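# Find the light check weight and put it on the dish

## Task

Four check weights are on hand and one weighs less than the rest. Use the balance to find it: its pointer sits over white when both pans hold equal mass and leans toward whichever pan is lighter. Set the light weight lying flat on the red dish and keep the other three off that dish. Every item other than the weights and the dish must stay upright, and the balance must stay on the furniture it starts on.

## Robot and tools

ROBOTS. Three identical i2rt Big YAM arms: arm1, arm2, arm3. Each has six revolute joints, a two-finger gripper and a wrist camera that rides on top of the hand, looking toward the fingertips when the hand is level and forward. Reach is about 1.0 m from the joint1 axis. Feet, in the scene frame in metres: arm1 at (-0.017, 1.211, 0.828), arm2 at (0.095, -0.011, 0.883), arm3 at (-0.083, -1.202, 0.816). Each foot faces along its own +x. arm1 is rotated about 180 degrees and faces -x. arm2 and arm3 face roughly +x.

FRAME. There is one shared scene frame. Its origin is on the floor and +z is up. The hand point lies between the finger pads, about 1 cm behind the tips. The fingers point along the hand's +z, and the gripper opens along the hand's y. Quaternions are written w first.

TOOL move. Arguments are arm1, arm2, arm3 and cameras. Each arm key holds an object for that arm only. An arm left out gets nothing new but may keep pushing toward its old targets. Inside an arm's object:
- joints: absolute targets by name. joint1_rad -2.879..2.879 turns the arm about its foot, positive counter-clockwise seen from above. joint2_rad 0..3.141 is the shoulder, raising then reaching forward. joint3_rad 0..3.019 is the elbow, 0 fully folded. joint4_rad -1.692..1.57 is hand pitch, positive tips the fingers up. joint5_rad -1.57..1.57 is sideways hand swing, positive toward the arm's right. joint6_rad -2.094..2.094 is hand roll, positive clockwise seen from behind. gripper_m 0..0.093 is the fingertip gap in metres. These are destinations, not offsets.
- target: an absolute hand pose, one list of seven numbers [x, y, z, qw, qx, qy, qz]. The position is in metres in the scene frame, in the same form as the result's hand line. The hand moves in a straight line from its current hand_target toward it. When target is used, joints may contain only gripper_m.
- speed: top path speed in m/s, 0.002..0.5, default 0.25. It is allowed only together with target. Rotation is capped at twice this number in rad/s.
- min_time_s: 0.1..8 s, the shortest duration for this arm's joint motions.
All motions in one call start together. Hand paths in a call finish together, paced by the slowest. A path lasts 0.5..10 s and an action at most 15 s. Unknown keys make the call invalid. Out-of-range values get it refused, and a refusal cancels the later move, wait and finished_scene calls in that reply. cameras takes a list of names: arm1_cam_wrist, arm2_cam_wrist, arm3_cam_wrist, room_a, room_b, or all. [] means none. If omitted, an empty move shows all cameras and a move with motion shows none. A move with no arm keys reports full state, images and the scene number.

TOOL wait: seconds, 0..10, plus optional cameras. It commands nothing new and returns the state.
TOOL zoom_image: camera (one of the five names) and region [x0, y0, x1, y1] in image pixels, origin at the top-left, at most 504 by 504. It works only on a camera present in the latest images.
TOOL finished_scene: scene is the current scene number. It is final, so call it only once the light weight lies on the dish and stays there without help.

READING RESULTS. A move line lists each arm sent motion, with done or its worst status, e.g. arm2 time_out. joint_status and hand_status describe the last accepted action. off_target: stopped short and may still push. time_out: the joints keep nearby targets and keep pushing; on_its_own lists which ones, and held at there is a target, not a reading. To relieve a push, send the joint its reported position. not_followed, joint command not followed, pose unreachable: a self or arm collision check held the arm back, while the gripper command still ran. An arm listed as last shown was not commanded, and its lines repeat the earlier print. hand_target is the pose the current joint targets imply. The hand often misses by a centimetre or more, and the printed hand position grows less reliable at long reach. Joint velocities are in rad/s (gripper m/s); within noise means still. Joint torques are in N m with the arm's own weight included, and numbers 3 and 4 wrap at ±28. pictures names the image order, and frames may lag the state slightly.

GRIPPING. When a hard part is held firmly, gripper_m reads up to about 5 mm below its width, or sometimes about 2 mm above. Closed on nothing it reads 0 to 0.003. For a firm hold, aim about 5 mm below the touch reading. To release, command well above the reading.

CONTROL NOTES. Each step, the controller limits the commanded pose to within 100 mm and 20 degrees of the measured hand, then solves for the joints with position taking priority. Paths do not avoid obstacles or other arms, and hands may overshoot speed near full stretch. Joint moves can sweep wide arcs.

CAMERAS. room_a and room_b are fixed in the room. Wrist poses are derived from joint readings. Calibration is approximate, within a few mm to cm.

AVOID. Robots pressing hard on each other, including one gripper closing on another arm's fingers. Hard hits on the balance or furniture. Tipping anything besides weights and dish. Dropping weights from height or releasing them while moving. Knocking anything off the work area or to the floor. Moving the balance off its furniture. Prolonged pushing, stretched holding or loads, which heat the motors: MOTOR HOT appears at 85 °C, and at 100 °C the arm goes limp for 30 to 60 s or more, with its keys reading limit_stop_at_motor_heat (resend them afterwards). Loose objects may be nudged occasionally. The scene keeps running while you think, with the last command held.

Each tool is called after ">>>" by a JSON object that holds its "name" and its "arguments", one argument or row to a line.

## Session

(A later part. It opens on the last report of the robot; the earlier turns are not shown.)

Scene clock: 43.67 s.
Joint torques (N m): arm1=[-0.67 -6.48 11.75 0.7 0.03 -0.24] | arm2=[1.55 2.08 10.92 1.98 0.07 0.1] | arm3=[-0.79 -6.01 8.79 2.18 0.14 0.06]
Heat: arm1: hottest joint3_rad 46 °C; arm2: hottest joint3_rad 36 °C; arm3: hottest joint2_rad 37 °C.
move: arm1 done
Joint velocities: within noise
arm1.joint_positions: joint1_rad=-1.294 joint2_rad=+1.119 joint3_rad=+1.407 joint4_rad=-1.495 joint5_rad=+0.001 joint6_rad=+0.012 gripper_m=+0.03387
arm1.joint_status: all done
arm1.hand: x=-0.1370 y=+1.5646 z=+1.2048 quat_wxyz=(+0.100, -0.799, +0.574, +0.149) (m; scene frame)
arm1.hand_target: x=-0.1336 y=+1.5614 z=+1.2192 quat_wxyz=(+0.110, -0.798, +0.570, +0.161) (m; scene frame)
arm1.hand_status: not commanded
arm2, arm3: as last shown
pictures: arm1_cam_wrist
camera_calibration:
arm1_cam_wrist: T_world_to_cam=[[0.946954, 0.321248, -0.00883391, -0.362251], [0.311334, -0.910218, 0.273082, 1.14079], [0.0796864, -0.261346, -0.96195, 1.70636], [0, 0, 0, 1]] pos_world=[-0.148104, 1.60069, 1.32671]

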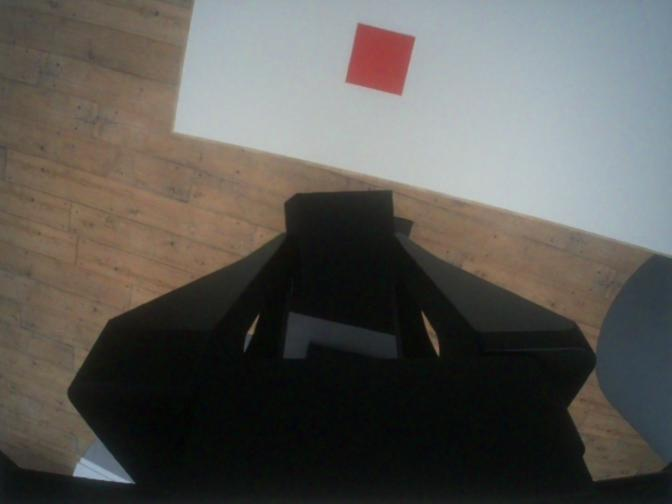

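>>> {"name": "move", "arguments": {
  "arm1": {"target":[-0.141,1.735,0.86,0.182,-0.7484,0.5953,0.2288],"speed":0.3},
  "cameras": ["arm1_cam_wrist","room_a","room_b"]
}}

>>> {"name": "zoom_image", "arguments": {
  "camera": "room_a",
  "region": [80, 240, 240, 370]
}}

>>> {"name": "zoom_image", "arguments": {
  "camera": "room_b",
  "region": [520, 150, 670, 270]
}}

Scene clock: 47.43 s.
Joint torques (N m): arm1=[-1.49 -9.93 10.15 2.1 0.15 -0.11] | arm2=[1.61 2.26 10.91 1.95 0.08 0.11] | arm3=[-0.56 -6.12 8.81 2.18 0.16 0.05]
Heat: arm1: hottest joint3_rad 46 °C; arm2: hottest joint3_rad 36 °C; arm3: hottest joint2_rad 37 °C.
move: arm1 off_target
Joint velocities: within noise
arm1.joint_positions: joint1_rad=-1.380 joint2_rad=+1.653 joint3_rad=+0.868 joint4_rad=-0.234 joint5_rad=+0.011 joint6_rad=+0.009 gripper_m=+0.03387
arm1.joint_status: not commanded
arm1.hand: x=-0.1441 y=+1.7164 z=+0.8475 quat_wxyz=(+0.166, -0.757, +0.595, +0.214) (m; scene frame)
arm1.hand_target: x=-0.1407 y=+1.7343 z=+0.8605 quat_wxyz=(+0.182, -0.748, +0.595, +0.229) (m; scene frame)
arm1.hand_status: off_target (0.023 m and 2.7 deg from the pose sent, 0.385 m and 14.5 deg at the start)
arm2, arm3: as last shown
pictures: arm1_cam_wrist, room_a, room_b
camera_calibration:
arm1_cam_wrist: T_world_to_cam=[[0.971483, 0.237109, 0.000330846, -0.267299], [0.236132, -0.967602, 0.0893774, 1.62211], [0.0215123, -0.0867505, -0.995998, 1.12362], [0, 0, 0, 1]] pos_world=[-0.147527, 1.73041, 0.974235]

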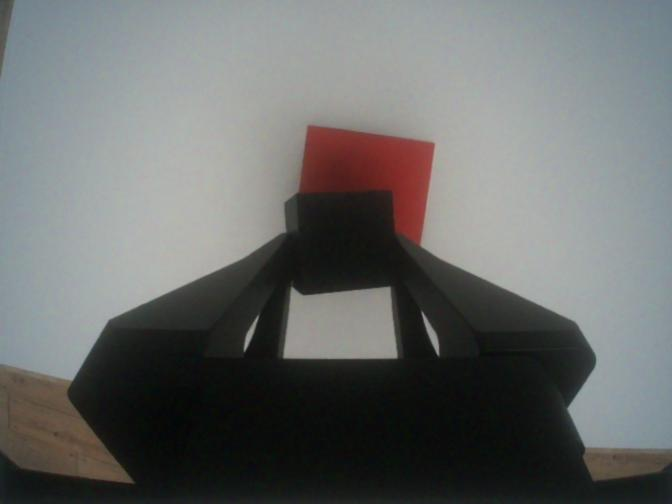

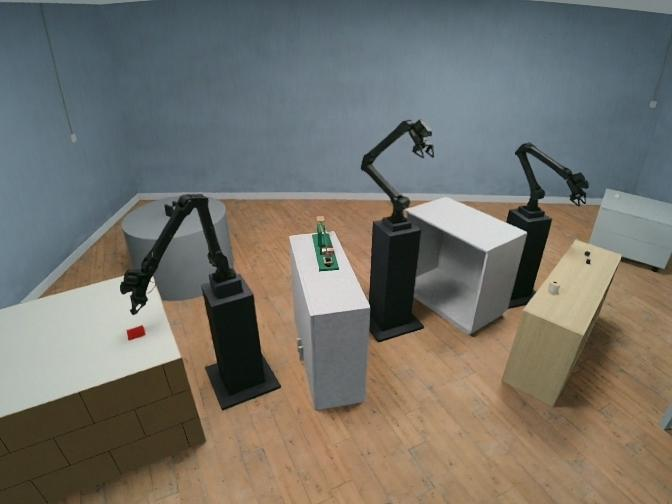

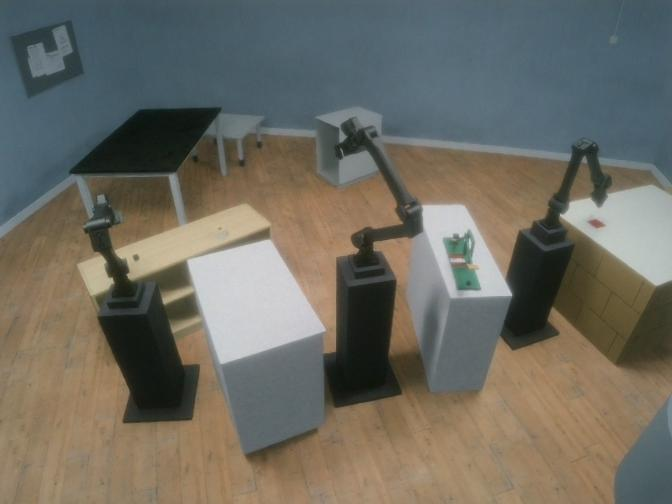

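Scaled by 3.150 from the camera's 672x504 image, which has a finer 960x720 frame.

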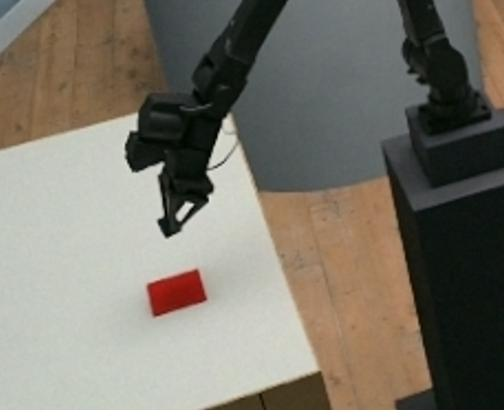

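Scaled by 3.360 from the camera's 672x504 image, which has a finer 960x720 frame.

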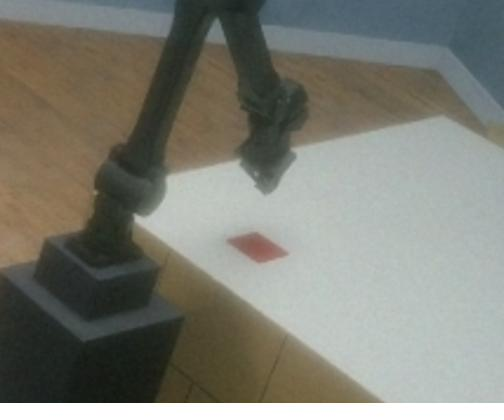

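>>> {"name": "move", "arguments": {
  "arm1": {"target":[-0.136,1.762,0.778,0.182,-0.7484,0.5953,0.2288],"speed":0.15},
  "cameras": ["arm1_cam_wrist","room_a"]
}}

>>> {"name": "zoom_image", "arguments": {
  "camera": "room_a",
  "region": [100, 280, 180, 350]
}}

Scene clock: 49.43 s.
Joint torques (N m): arm1=[-0.91 -10.81 9.74 2.02 -0.08 -0.24] | arm2=[1.49 2.08 10.93 1.96 0.08 0.11] | arm3=[-0.62 -6.01 8.77 2.18 0.15 0.05]
Heat: arm1: hottest joint3_rad 46 °C; arm2: hottest joint3_rad 36 °C; arm3: hottest joint2_rad 37 °C.
move: arm1 off_target
Joint velocities: within noise
arm1.joint_positions: joint1_rad=-1.406 joint2_rad=+1.879 joint3_rad=+0.885 joint4_rad=-0.036 joint5_rad=+0.002 joint6_rad=-0.002 gripper_m=+0.03387
arm1.joint_status: not commanded
arm1.hand: x=-0.1368 y=+1.7350 z=+0.7646 quat_wxyz=(+0.164, -0.754, +0.601, +0.210) (m; scene frame)
arm1.hand_target: x=-0.1355 y=+1.7608 z=+0.7790 quat_wxyz=(+0.182, -0.748, +0.595, +0.229) (m; scene frame)
arm1.hand_status: off_target (0.030 m and 3.2 deg from the pose sent, 0.083 m and 2.7 deg at the start)
arm2.joint_positions: joint1_rad=+0.482 joint2_rad=+0.585 joint3_rad=+1.357 joint4_rad=-1.462 joint5_rad=+0.226 joint6_rad=+0.023 gripper_m=+0.09396
arm2.joint_status: not commanded
arm2.hand: x=-0.1095 y=-0.0683 z=+1.3892 quat_wxyz=(-0.010, +0.891, +0.138, -0.433) (m; scene frame)
arm2.hand_target: x=-0.1075 y=-0.0675 z=+1.4001 quat_wxyz=(-0.007, +0.885, +0.136, -0.444) (m; scene frame)
arm2.hand_status: not commanded
arm3: as last shown
pictures: arm1_cam_wrist, room_a
camera_calibration:
arm1_cam_wrist: T_world_to_cam=[[0.974252, 0.225454, -0.00189862, -0.25642], [0.22452, -0.969379, 0.0994774, 1.63954], [0.0205871, -0.0973423, -0.995038, 1.06007], [0, 0, 0, 1]] pos_world=[-0.140115, 1.75034, 0.891224]

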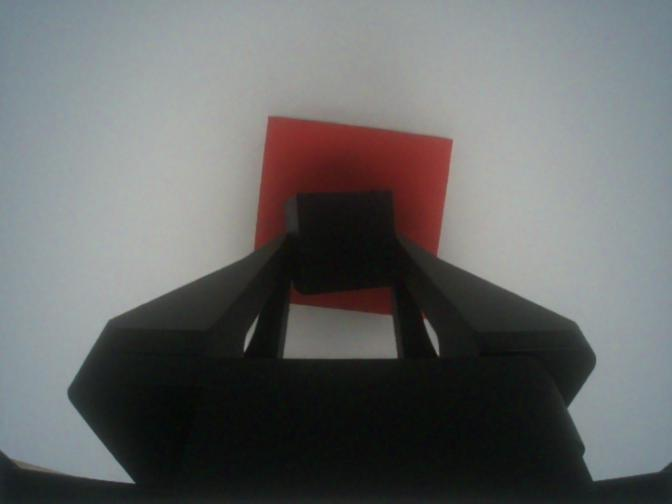

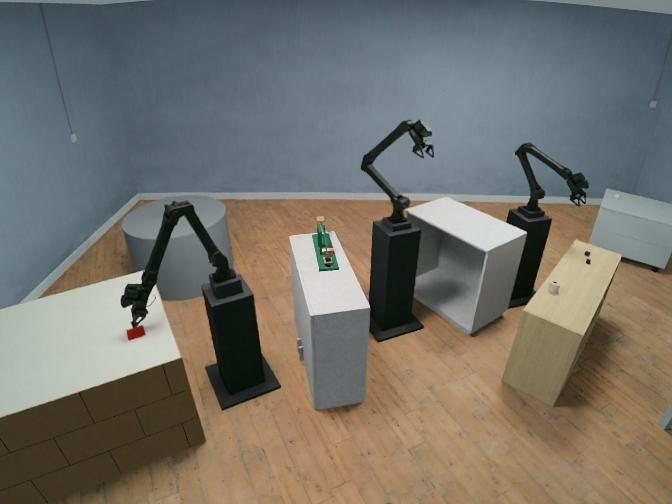

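Scaled by 6.300 from the camera's 672x504 image, which has a finer 960x720 frame.

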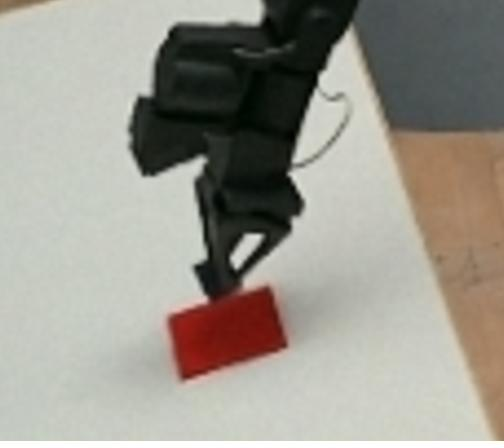

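>>> {"name": "move", "arguments": {
  "arm1": {"target":[-0.133,1.77,0.756,0.182,-0.7484,0.5953,0.2288],"speed":0.06},
  "cameras": ["arm1_cam_wrist","room_a"]
}}

>>> {"name": "zoom_image", "arguments": {
  "camera": "room_a",
  "region": [100, 280, 180, 350]
}}

Scene clock: 54.23 s.
Joint torques (N m): arm1=[-0.91 -11.16 9.44 2 -0.07 -0.22] | arm2=[1.61 2.26 11.02 1.87 0.07 0.11] | arm3=[-0.5 -6.01 8.77 2.15 0.14 0.06]
Heat: arm1: hottest joint3_rad 46 °C; arm2: hottest joint3_rad 37 °C; arm3: hottest joint2_rad 37 °C.
move: arm1 off_target
Joint velocities: within noise
arm1.joint_positions: joint1_rad=-1.415 joint2_rad=+1.941 joint3_rad=+0.905 joint4_rad=+0.009 joint5_rad=-0.004 joint6_rad=-0.010 gripper_m=+0.03387
arm1.joint_status: not commanded
arm1.hand: x=-0.1346 y=+1.7434 z=+0.7445 quat_wxyz=(+0.164, -0.754, +0.600, +0.211) (m; scene frame)
arm1.hand_target: x=-0.1326 y=+1.7688 z=+0.7569 quat_wxyz=(+0.182, -0.748, +0.595, +0.229) (m; scene frame)
arm1.hand_status: off_target (0.029 m and 3.1 deg from the pose sent, 0.036 m and 3.2 deg at the start)
arm2, arm3: as last shown
pictures: arm1_cam_wrist, room_a
camera_calibration:
arm1_cam_wrist: T_world_to_cam=[[0.974111, 0.226056, -0.00245446, -0.261143], [0.225219, -0.969447, 0.097211, 1.65116], [0.0195957, -0.0952471, -0.995261, 1.03719], [0, 0, 0, 1]] pos_world=[-0.137814, 1.75853, 0.871126]

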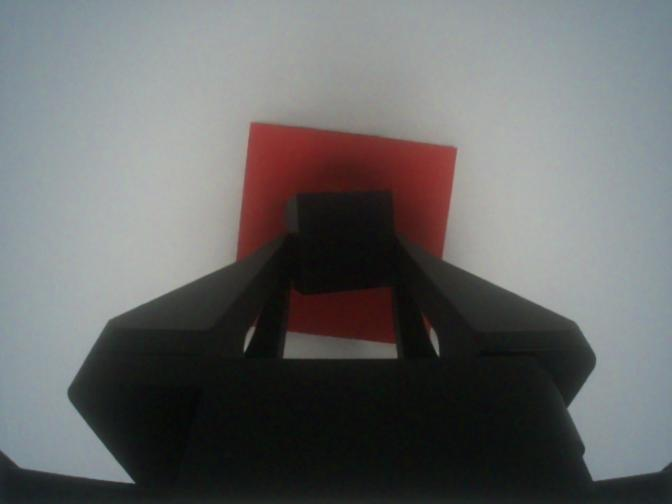

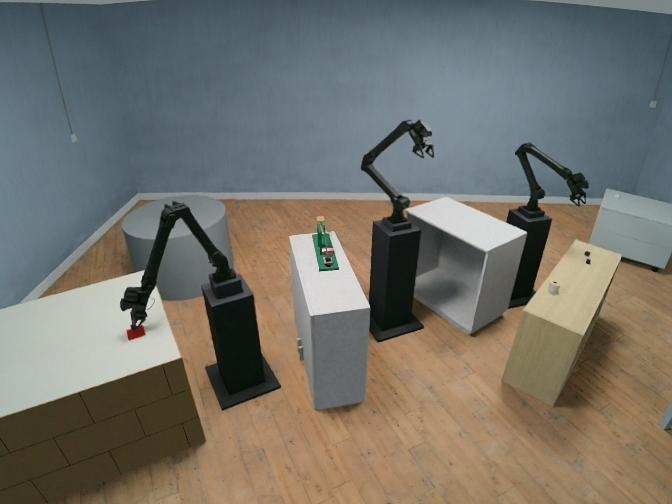

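Scaled by 6.300 from the camera's 672x504 image, which has a finer 960x720 frame.

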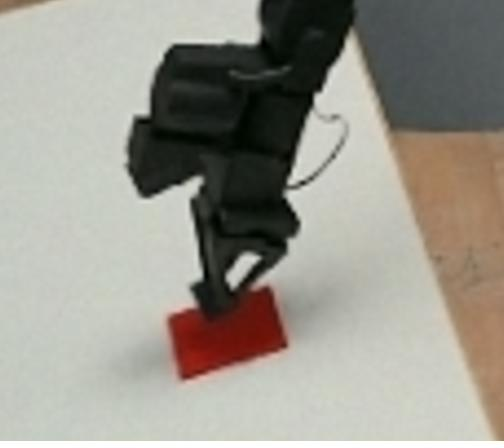

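>>> {"name": "move", "arguments": {
  "arm1": {"target":[-0.132,1.772,0.743,0.182,-0.7484,0.5953,0.2288],"speed":0.05},
  "cameras": ["arm1_cam_wrist","room_a"]
}}

>>> {"name": "zoom_image", "arguments": {
  "camera": "room_a",
  "region": [100, 280, 180, 350]
}}

Scene clock: 55.57 s.
Joint torques (N m): arm1=[-1.79 -11.28 9.09 2.06 -0.01 -0.2] | arm2=[1.38 2.08 10.95 1.92 0.07 0.11] | arm3=[-0.56 -6.07 8.8 2.17 0.15 0.05]
Heat: arm1: hottest joint3_rad 46 °C; arm2: hottest joint3_rad 37 °C; arm3: hottest joint2_rad 37 °C.
move: arm1 off_target
Joint velocities: within noise
arm1.joint_positions: joint1_rad=-1.418 joint2_rad=+1.975 joint3_rad=+0.912 joint4_rad=+0.037 joint5_rad=-0.005 joint6_rad=-0.013 gripper_m=+0.03387
arm1.joint_status: not commanded
arm1.hand: x=-0.1340 y=+1.7456 z=+0.7324 quat_wxyz=(+0.164, -0.754, +0.600, +0.211) (m; scene frame)
arm1.hand_target: x=-0.1315 y=+1.7708 z=+0.7440 quat_wxyz=(+0.182, -0.748, +0.595, +0.228) (m; scene frame)
arm1.hand_status: off_target (0.029 m and 3.0 deg from the pose sent, 0.029 m and 3.1 deg at the start)
arm2, arm3: as last shown
pictures: arm1_cam_wrist, room_a
camera_calibration:
arm1_cam_wrist: T_world_to_cam=[[0.974016, 0.226465, -0.00240572, -0.263079], [0.225636, -0.96943, 0.0964037, 1.65483], [0.0194998, -0.0944416, -0.995339, 1.02406], [0, 0, 0, 1]] pos_world=[-0.137114, 1.76053, 0.859127]

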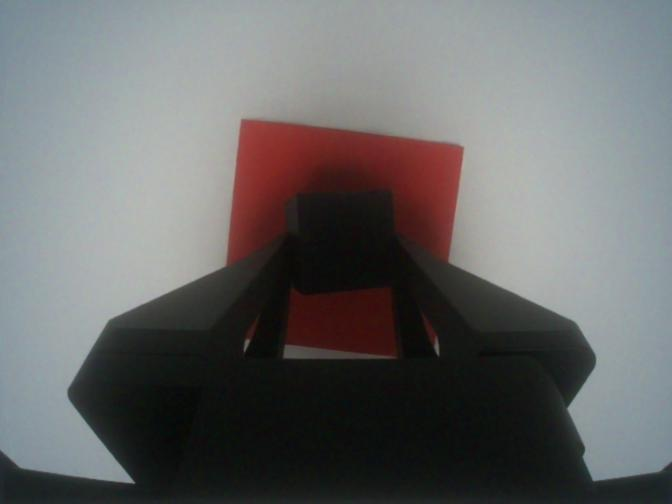

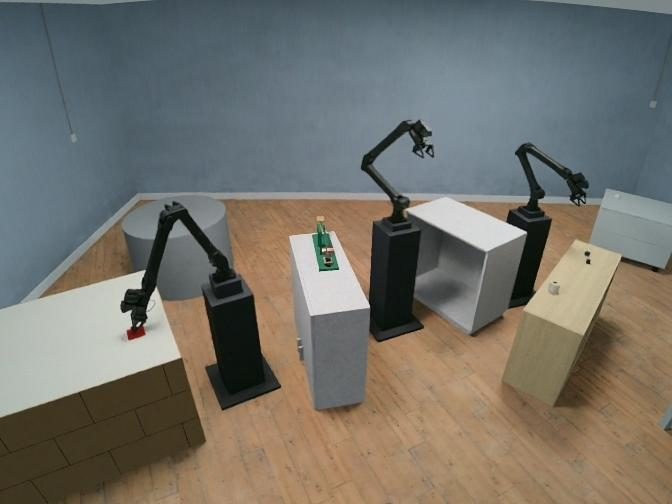

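Scaled by 6.300 from the camera's 672x504 image, which has a finer 960x720 frame.

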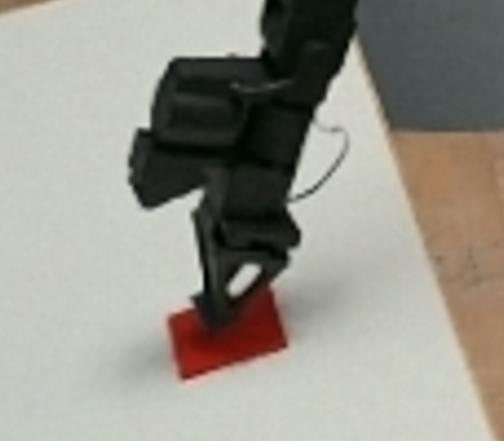

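>>> {"name": "move", "arguments": {
  "arm1": {"target":[-0.132,1.773,0.737,0.182,-0.7484,0.5953,0.2288],"speed":0.05}
}}

>>> {"name": "move", "arguments": {
  "arm1": {"target":[-0.132,1.774,0.731,0.182,-0.7484,0.5953,0.2288],"speed":0.05},
  "cameras": ["arm1_cam_wrist"]
}}

Scene clock: 56.73 s.
Joint torques (N m): arm1=[-1.49 -11.05 8.87 2.15 -0.02 -0.25] | arm2=[1.38 2.14 11 2 0.08 0.1] | arm3=[-0.62 -6.07 8.77 2.17 0.15 0.05]
Heat: arm1: hottest joint3_rad 46 °C; arm2: hottest joint3_rad 37 °C; arm3: hottest joint2_rad 37 °C.
move: arm1 off_target
Joint velocities: within noise
arm1.joint_positions: joint1_rad=-1.418 joint2_rad=+1.991 joint3_rad=+0.916 joint4_rad=+0.049 joint5_rad=-0.006 joint6_rad=-0.013 gripper_m=+0.03387
arm1.joint_status: not commanded
arm1.hand: x=-0.1344 y=+1.7470 z=+0.7270 quat_wxyz=(+0.164, -0.754, +0.600, +0.211) (m; scene frame)
arm1.hand_target: x=-0.1317 y=+1.7718 z=+0.7379 quat_wxyz=(+0.182, -0.749, +0.595, +0.228) (m; scene frame)
arm1.hand_status: off_target (0.028 m and 2.9 deg from the pose sent, 0.028 m and 3.0 deg at the start)
arm2, arm3: as last shown
pictures: none

Scene clock: 57.70 s.
Joint torques (N m): arm1=[-1.55 -10.87 8.77 2.11 -0.05 -0.21] | arm2=[1.32 2.26 10.97 1.91 0.07 0.1] | arm3=[-0.67 -5.95 8.77 2.17 0.15 0.04]
Heat: arm1: hottest joint3_rad 45 °C; arm2: hottest joint3_rad 37 °C; arm3: hottest joint2_rad 37 °C.
move: arm1 off_target
Joint velocities: within noise
arm1.joint_positions: joint1_rad=-1.419 joint2_rad=+2.001 joint3_rad=+0.921 joint4_rad=+0.062 joint5_rad=-0.006 joint6_rad=-0.014 gripper_m=+0.03387
arm1.joint_status: not commanded
arm1.hand: x=-0.1346 y=+1.7499 z=+0.7247 quat_wxyz=(+0.167, -0.753, +0.599, +0.214) (m; scene frame)
arm1.hand_target: x=-0.1315 y=+1.7729 z=+0.7317 quat_wxyz=(+0.182, -0.748, +0.595, +0.228) (m; scene frame)
arm1.hand_status: off_target (0.025 m and 2.5 deg from the pose sent, 0.027 m and 2.9 deg at the start)
arm2, arm3: as last shown
pictures: arm1_cam_wrist
camera_calibration:
arm1_cam_wrist: T_world_to_cam=[[0.974023, 0.22644, -0.00220017, -0.263586], [0.22575, -0.970199, 0.0880386, 1.66734], [0.0178009, -0.0862483, -0.996115, 1.0027], [0, 0, 0, 1]] pos_world=[-0.137511, 1.76382, 0.851436]

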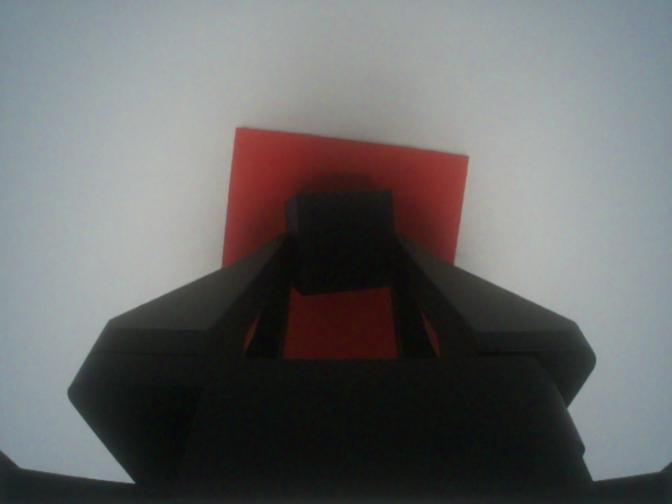

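>>> {"name": "move", "arguments": {
  "arm1": {"joints":{"gripper_m":0.06}}
}}

>>> {"name": "move", "arguments": {
  "arm1": {"target":[-0.115,1.68,0.88,0.182,-0.7484,0.5953,0.2288],"speed":0.2},
  "cameras": ["arm1_cam_wrist","room_a"]
}}

>>> {"name": "zoom_image", "arguments": {
  "camera": "room_a",
  "region": [100, 280, 180, 350]
}}

>>> {"name": "zoom_image", "arguments": {
  "camera": "room_a",
  "region": [270, 180, 390, 290]
}}

Scene clock: 58.60 s.
Joint torques (N m): arm1=[-1.26 -11.16 8.39 1.96 0 -0.22] | arm2=[1.49 2.2 11.02 1.91 0.08 0.11] | arm3=[-0.67 -6.07 8.79 2.17 0.14 0.05]
Heat: arm1: hottest joint3_rad 45 °C; arm2: hottest joint3_rad 37 °C; arm3: hottest joint2_rad 37 °C.
move: arm1 done
Joint velocities: within noise
arm1.joint_positions: joint1_rad=-1.419 joint2_rad=+2.001 joint3_rad=+0.926 joint4_rad=+0.066 joint5_rad=-0.006 joint6_rad=-0.014 gripper_m=+0.05989
arm1.joint_status: all done
arm1.hand: x=-0.1352 y=+1.7537 z=+0.7269 quat_wxyz=(+0.169, -0.752, +0.599, +0.217) (m; scene frame)
arm1.hand_target: x=-0.1316 y=+1.7730 z=+0.7318 quat_wxyz=(+0.182, -0.748, +0.595, +0.229) (m; scene frame)
arm1.hand_status: not commanded
arm2: as last shown
arm3.joint_positions: joint1_rad=+0.340 joint2_rad=+0.930 joint3_rad=+0.614 joint4_rad=-0.501 joint5_rad=-0.006 joint6_rad=-0.003 gripper_m=+0.09400
arm3.joint_status: not commanded
arm3.hand: x=-0.4590 y=-1.2675 z=+0.9947 quat_wxyz=(+0.031, +0.925, +0.082, -0.371) (m; scene frame)
arm3.hand_target: x=-0.4599 y=-1.2700 z=+1.0000 quat_wxyz=(+0.033, +0.920, +0.080, -0.381) (m; scene frame)
arm3.hand_status: not commanded
pictures: none

Scene clock: 60.33 s.
Joint torques (N m): arm1=[-0.62 -9.64 8.58 1.05 0.12 -0.18] | arm2=[1.44 2.14 10.88 1.96 0.07 0.11] | arm3=[-0.62 -5.95 8.81 2.17 0.15 0.06]
Heat: arm1: hottest joint3_rad 45 °C; arm2: hottest joint3_rad 37 °C; arm3: hottest joint2_rad 37 °C.
move: arm1 off_target
Joint velocities: within noise
arm1.joint_positions: joint1_rad=-1.419 joint2_rad=+1.498 joint3_rad=+0.743 joint4_rad=-0.235 joint5_rad=-0.006 joint6_rad=-0.014 gripper_m=+0.05993
arm1.joint_status: not commanded
arm1.hand: x=-0.1175 y=+1.6767 z=+0.8703 quat_wxyz=(+0.175, -0.750, +0.597, +0.224) (m; scene frame)
arm1.hand_target: x=-0.1150 y=+1.6800 z=+0.8799 quat_wxyz=(+0.182, -0.748, +0.595, +0.229) (m; scene frame)
arm1.hand_status: off_target (0.011 m and 1.0 deg from the pose sent, 0.171 m and 2.0 deg at the start)
arm2, arm3: as last shown
pictures: arm1_cam_wrist, room_a
camera_calibration:
arm1_cam_wrist: T_world_to_cam=[[0.974095, 0.22613, -0.00204677, -0.2629], [0.225831, -0.972255, 0.0609907, 1.60665], [0.0118018, -0.059873, -0.998136, 1.09804], [0, 0, 0, 1]] pos_world=[-0.1197, 1.68727, 0.997464]

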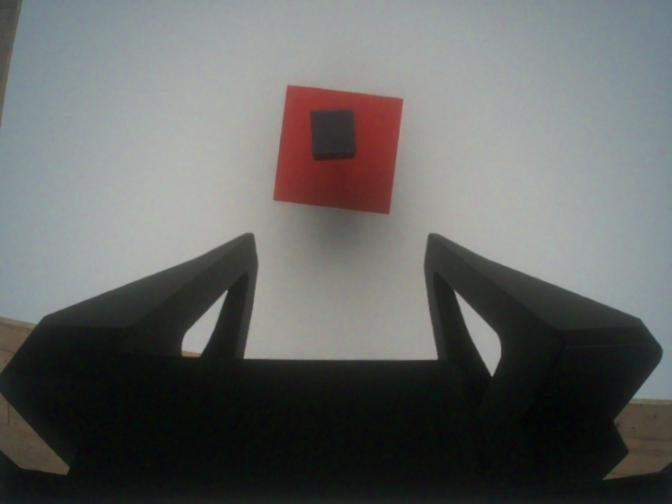

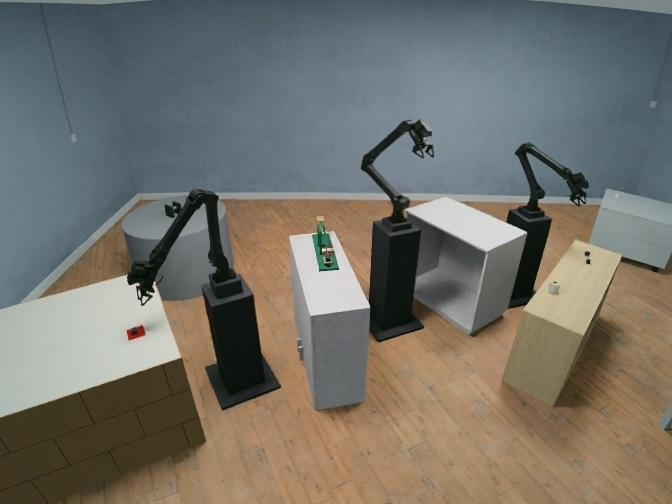

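Scaled by 6.300 from the camera's 672x504 image, which has a finer 960x720 frame.

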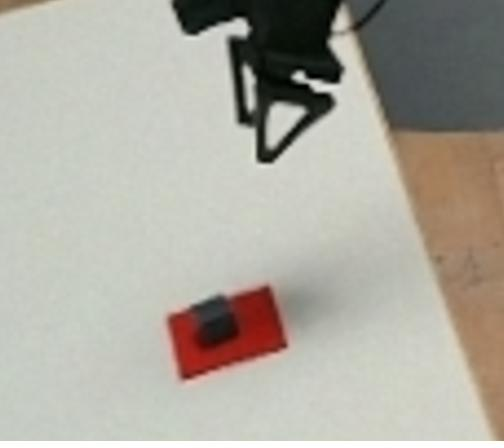

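Scaled by 4.200 from the camera's 672x504 image, which has a finer 960x720 frame.

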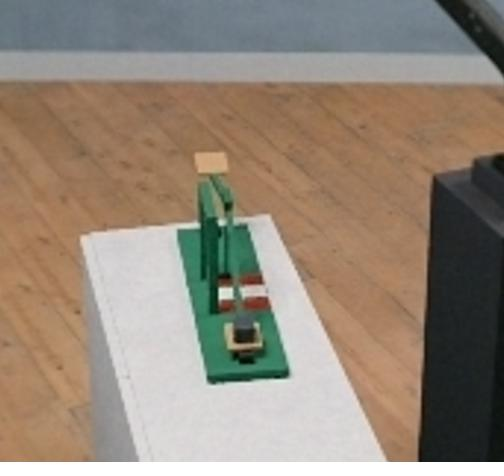

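>>> {"name": "finished_scene", "arguments": {
  "scene": 1
}}

The scene is finished: the task was done.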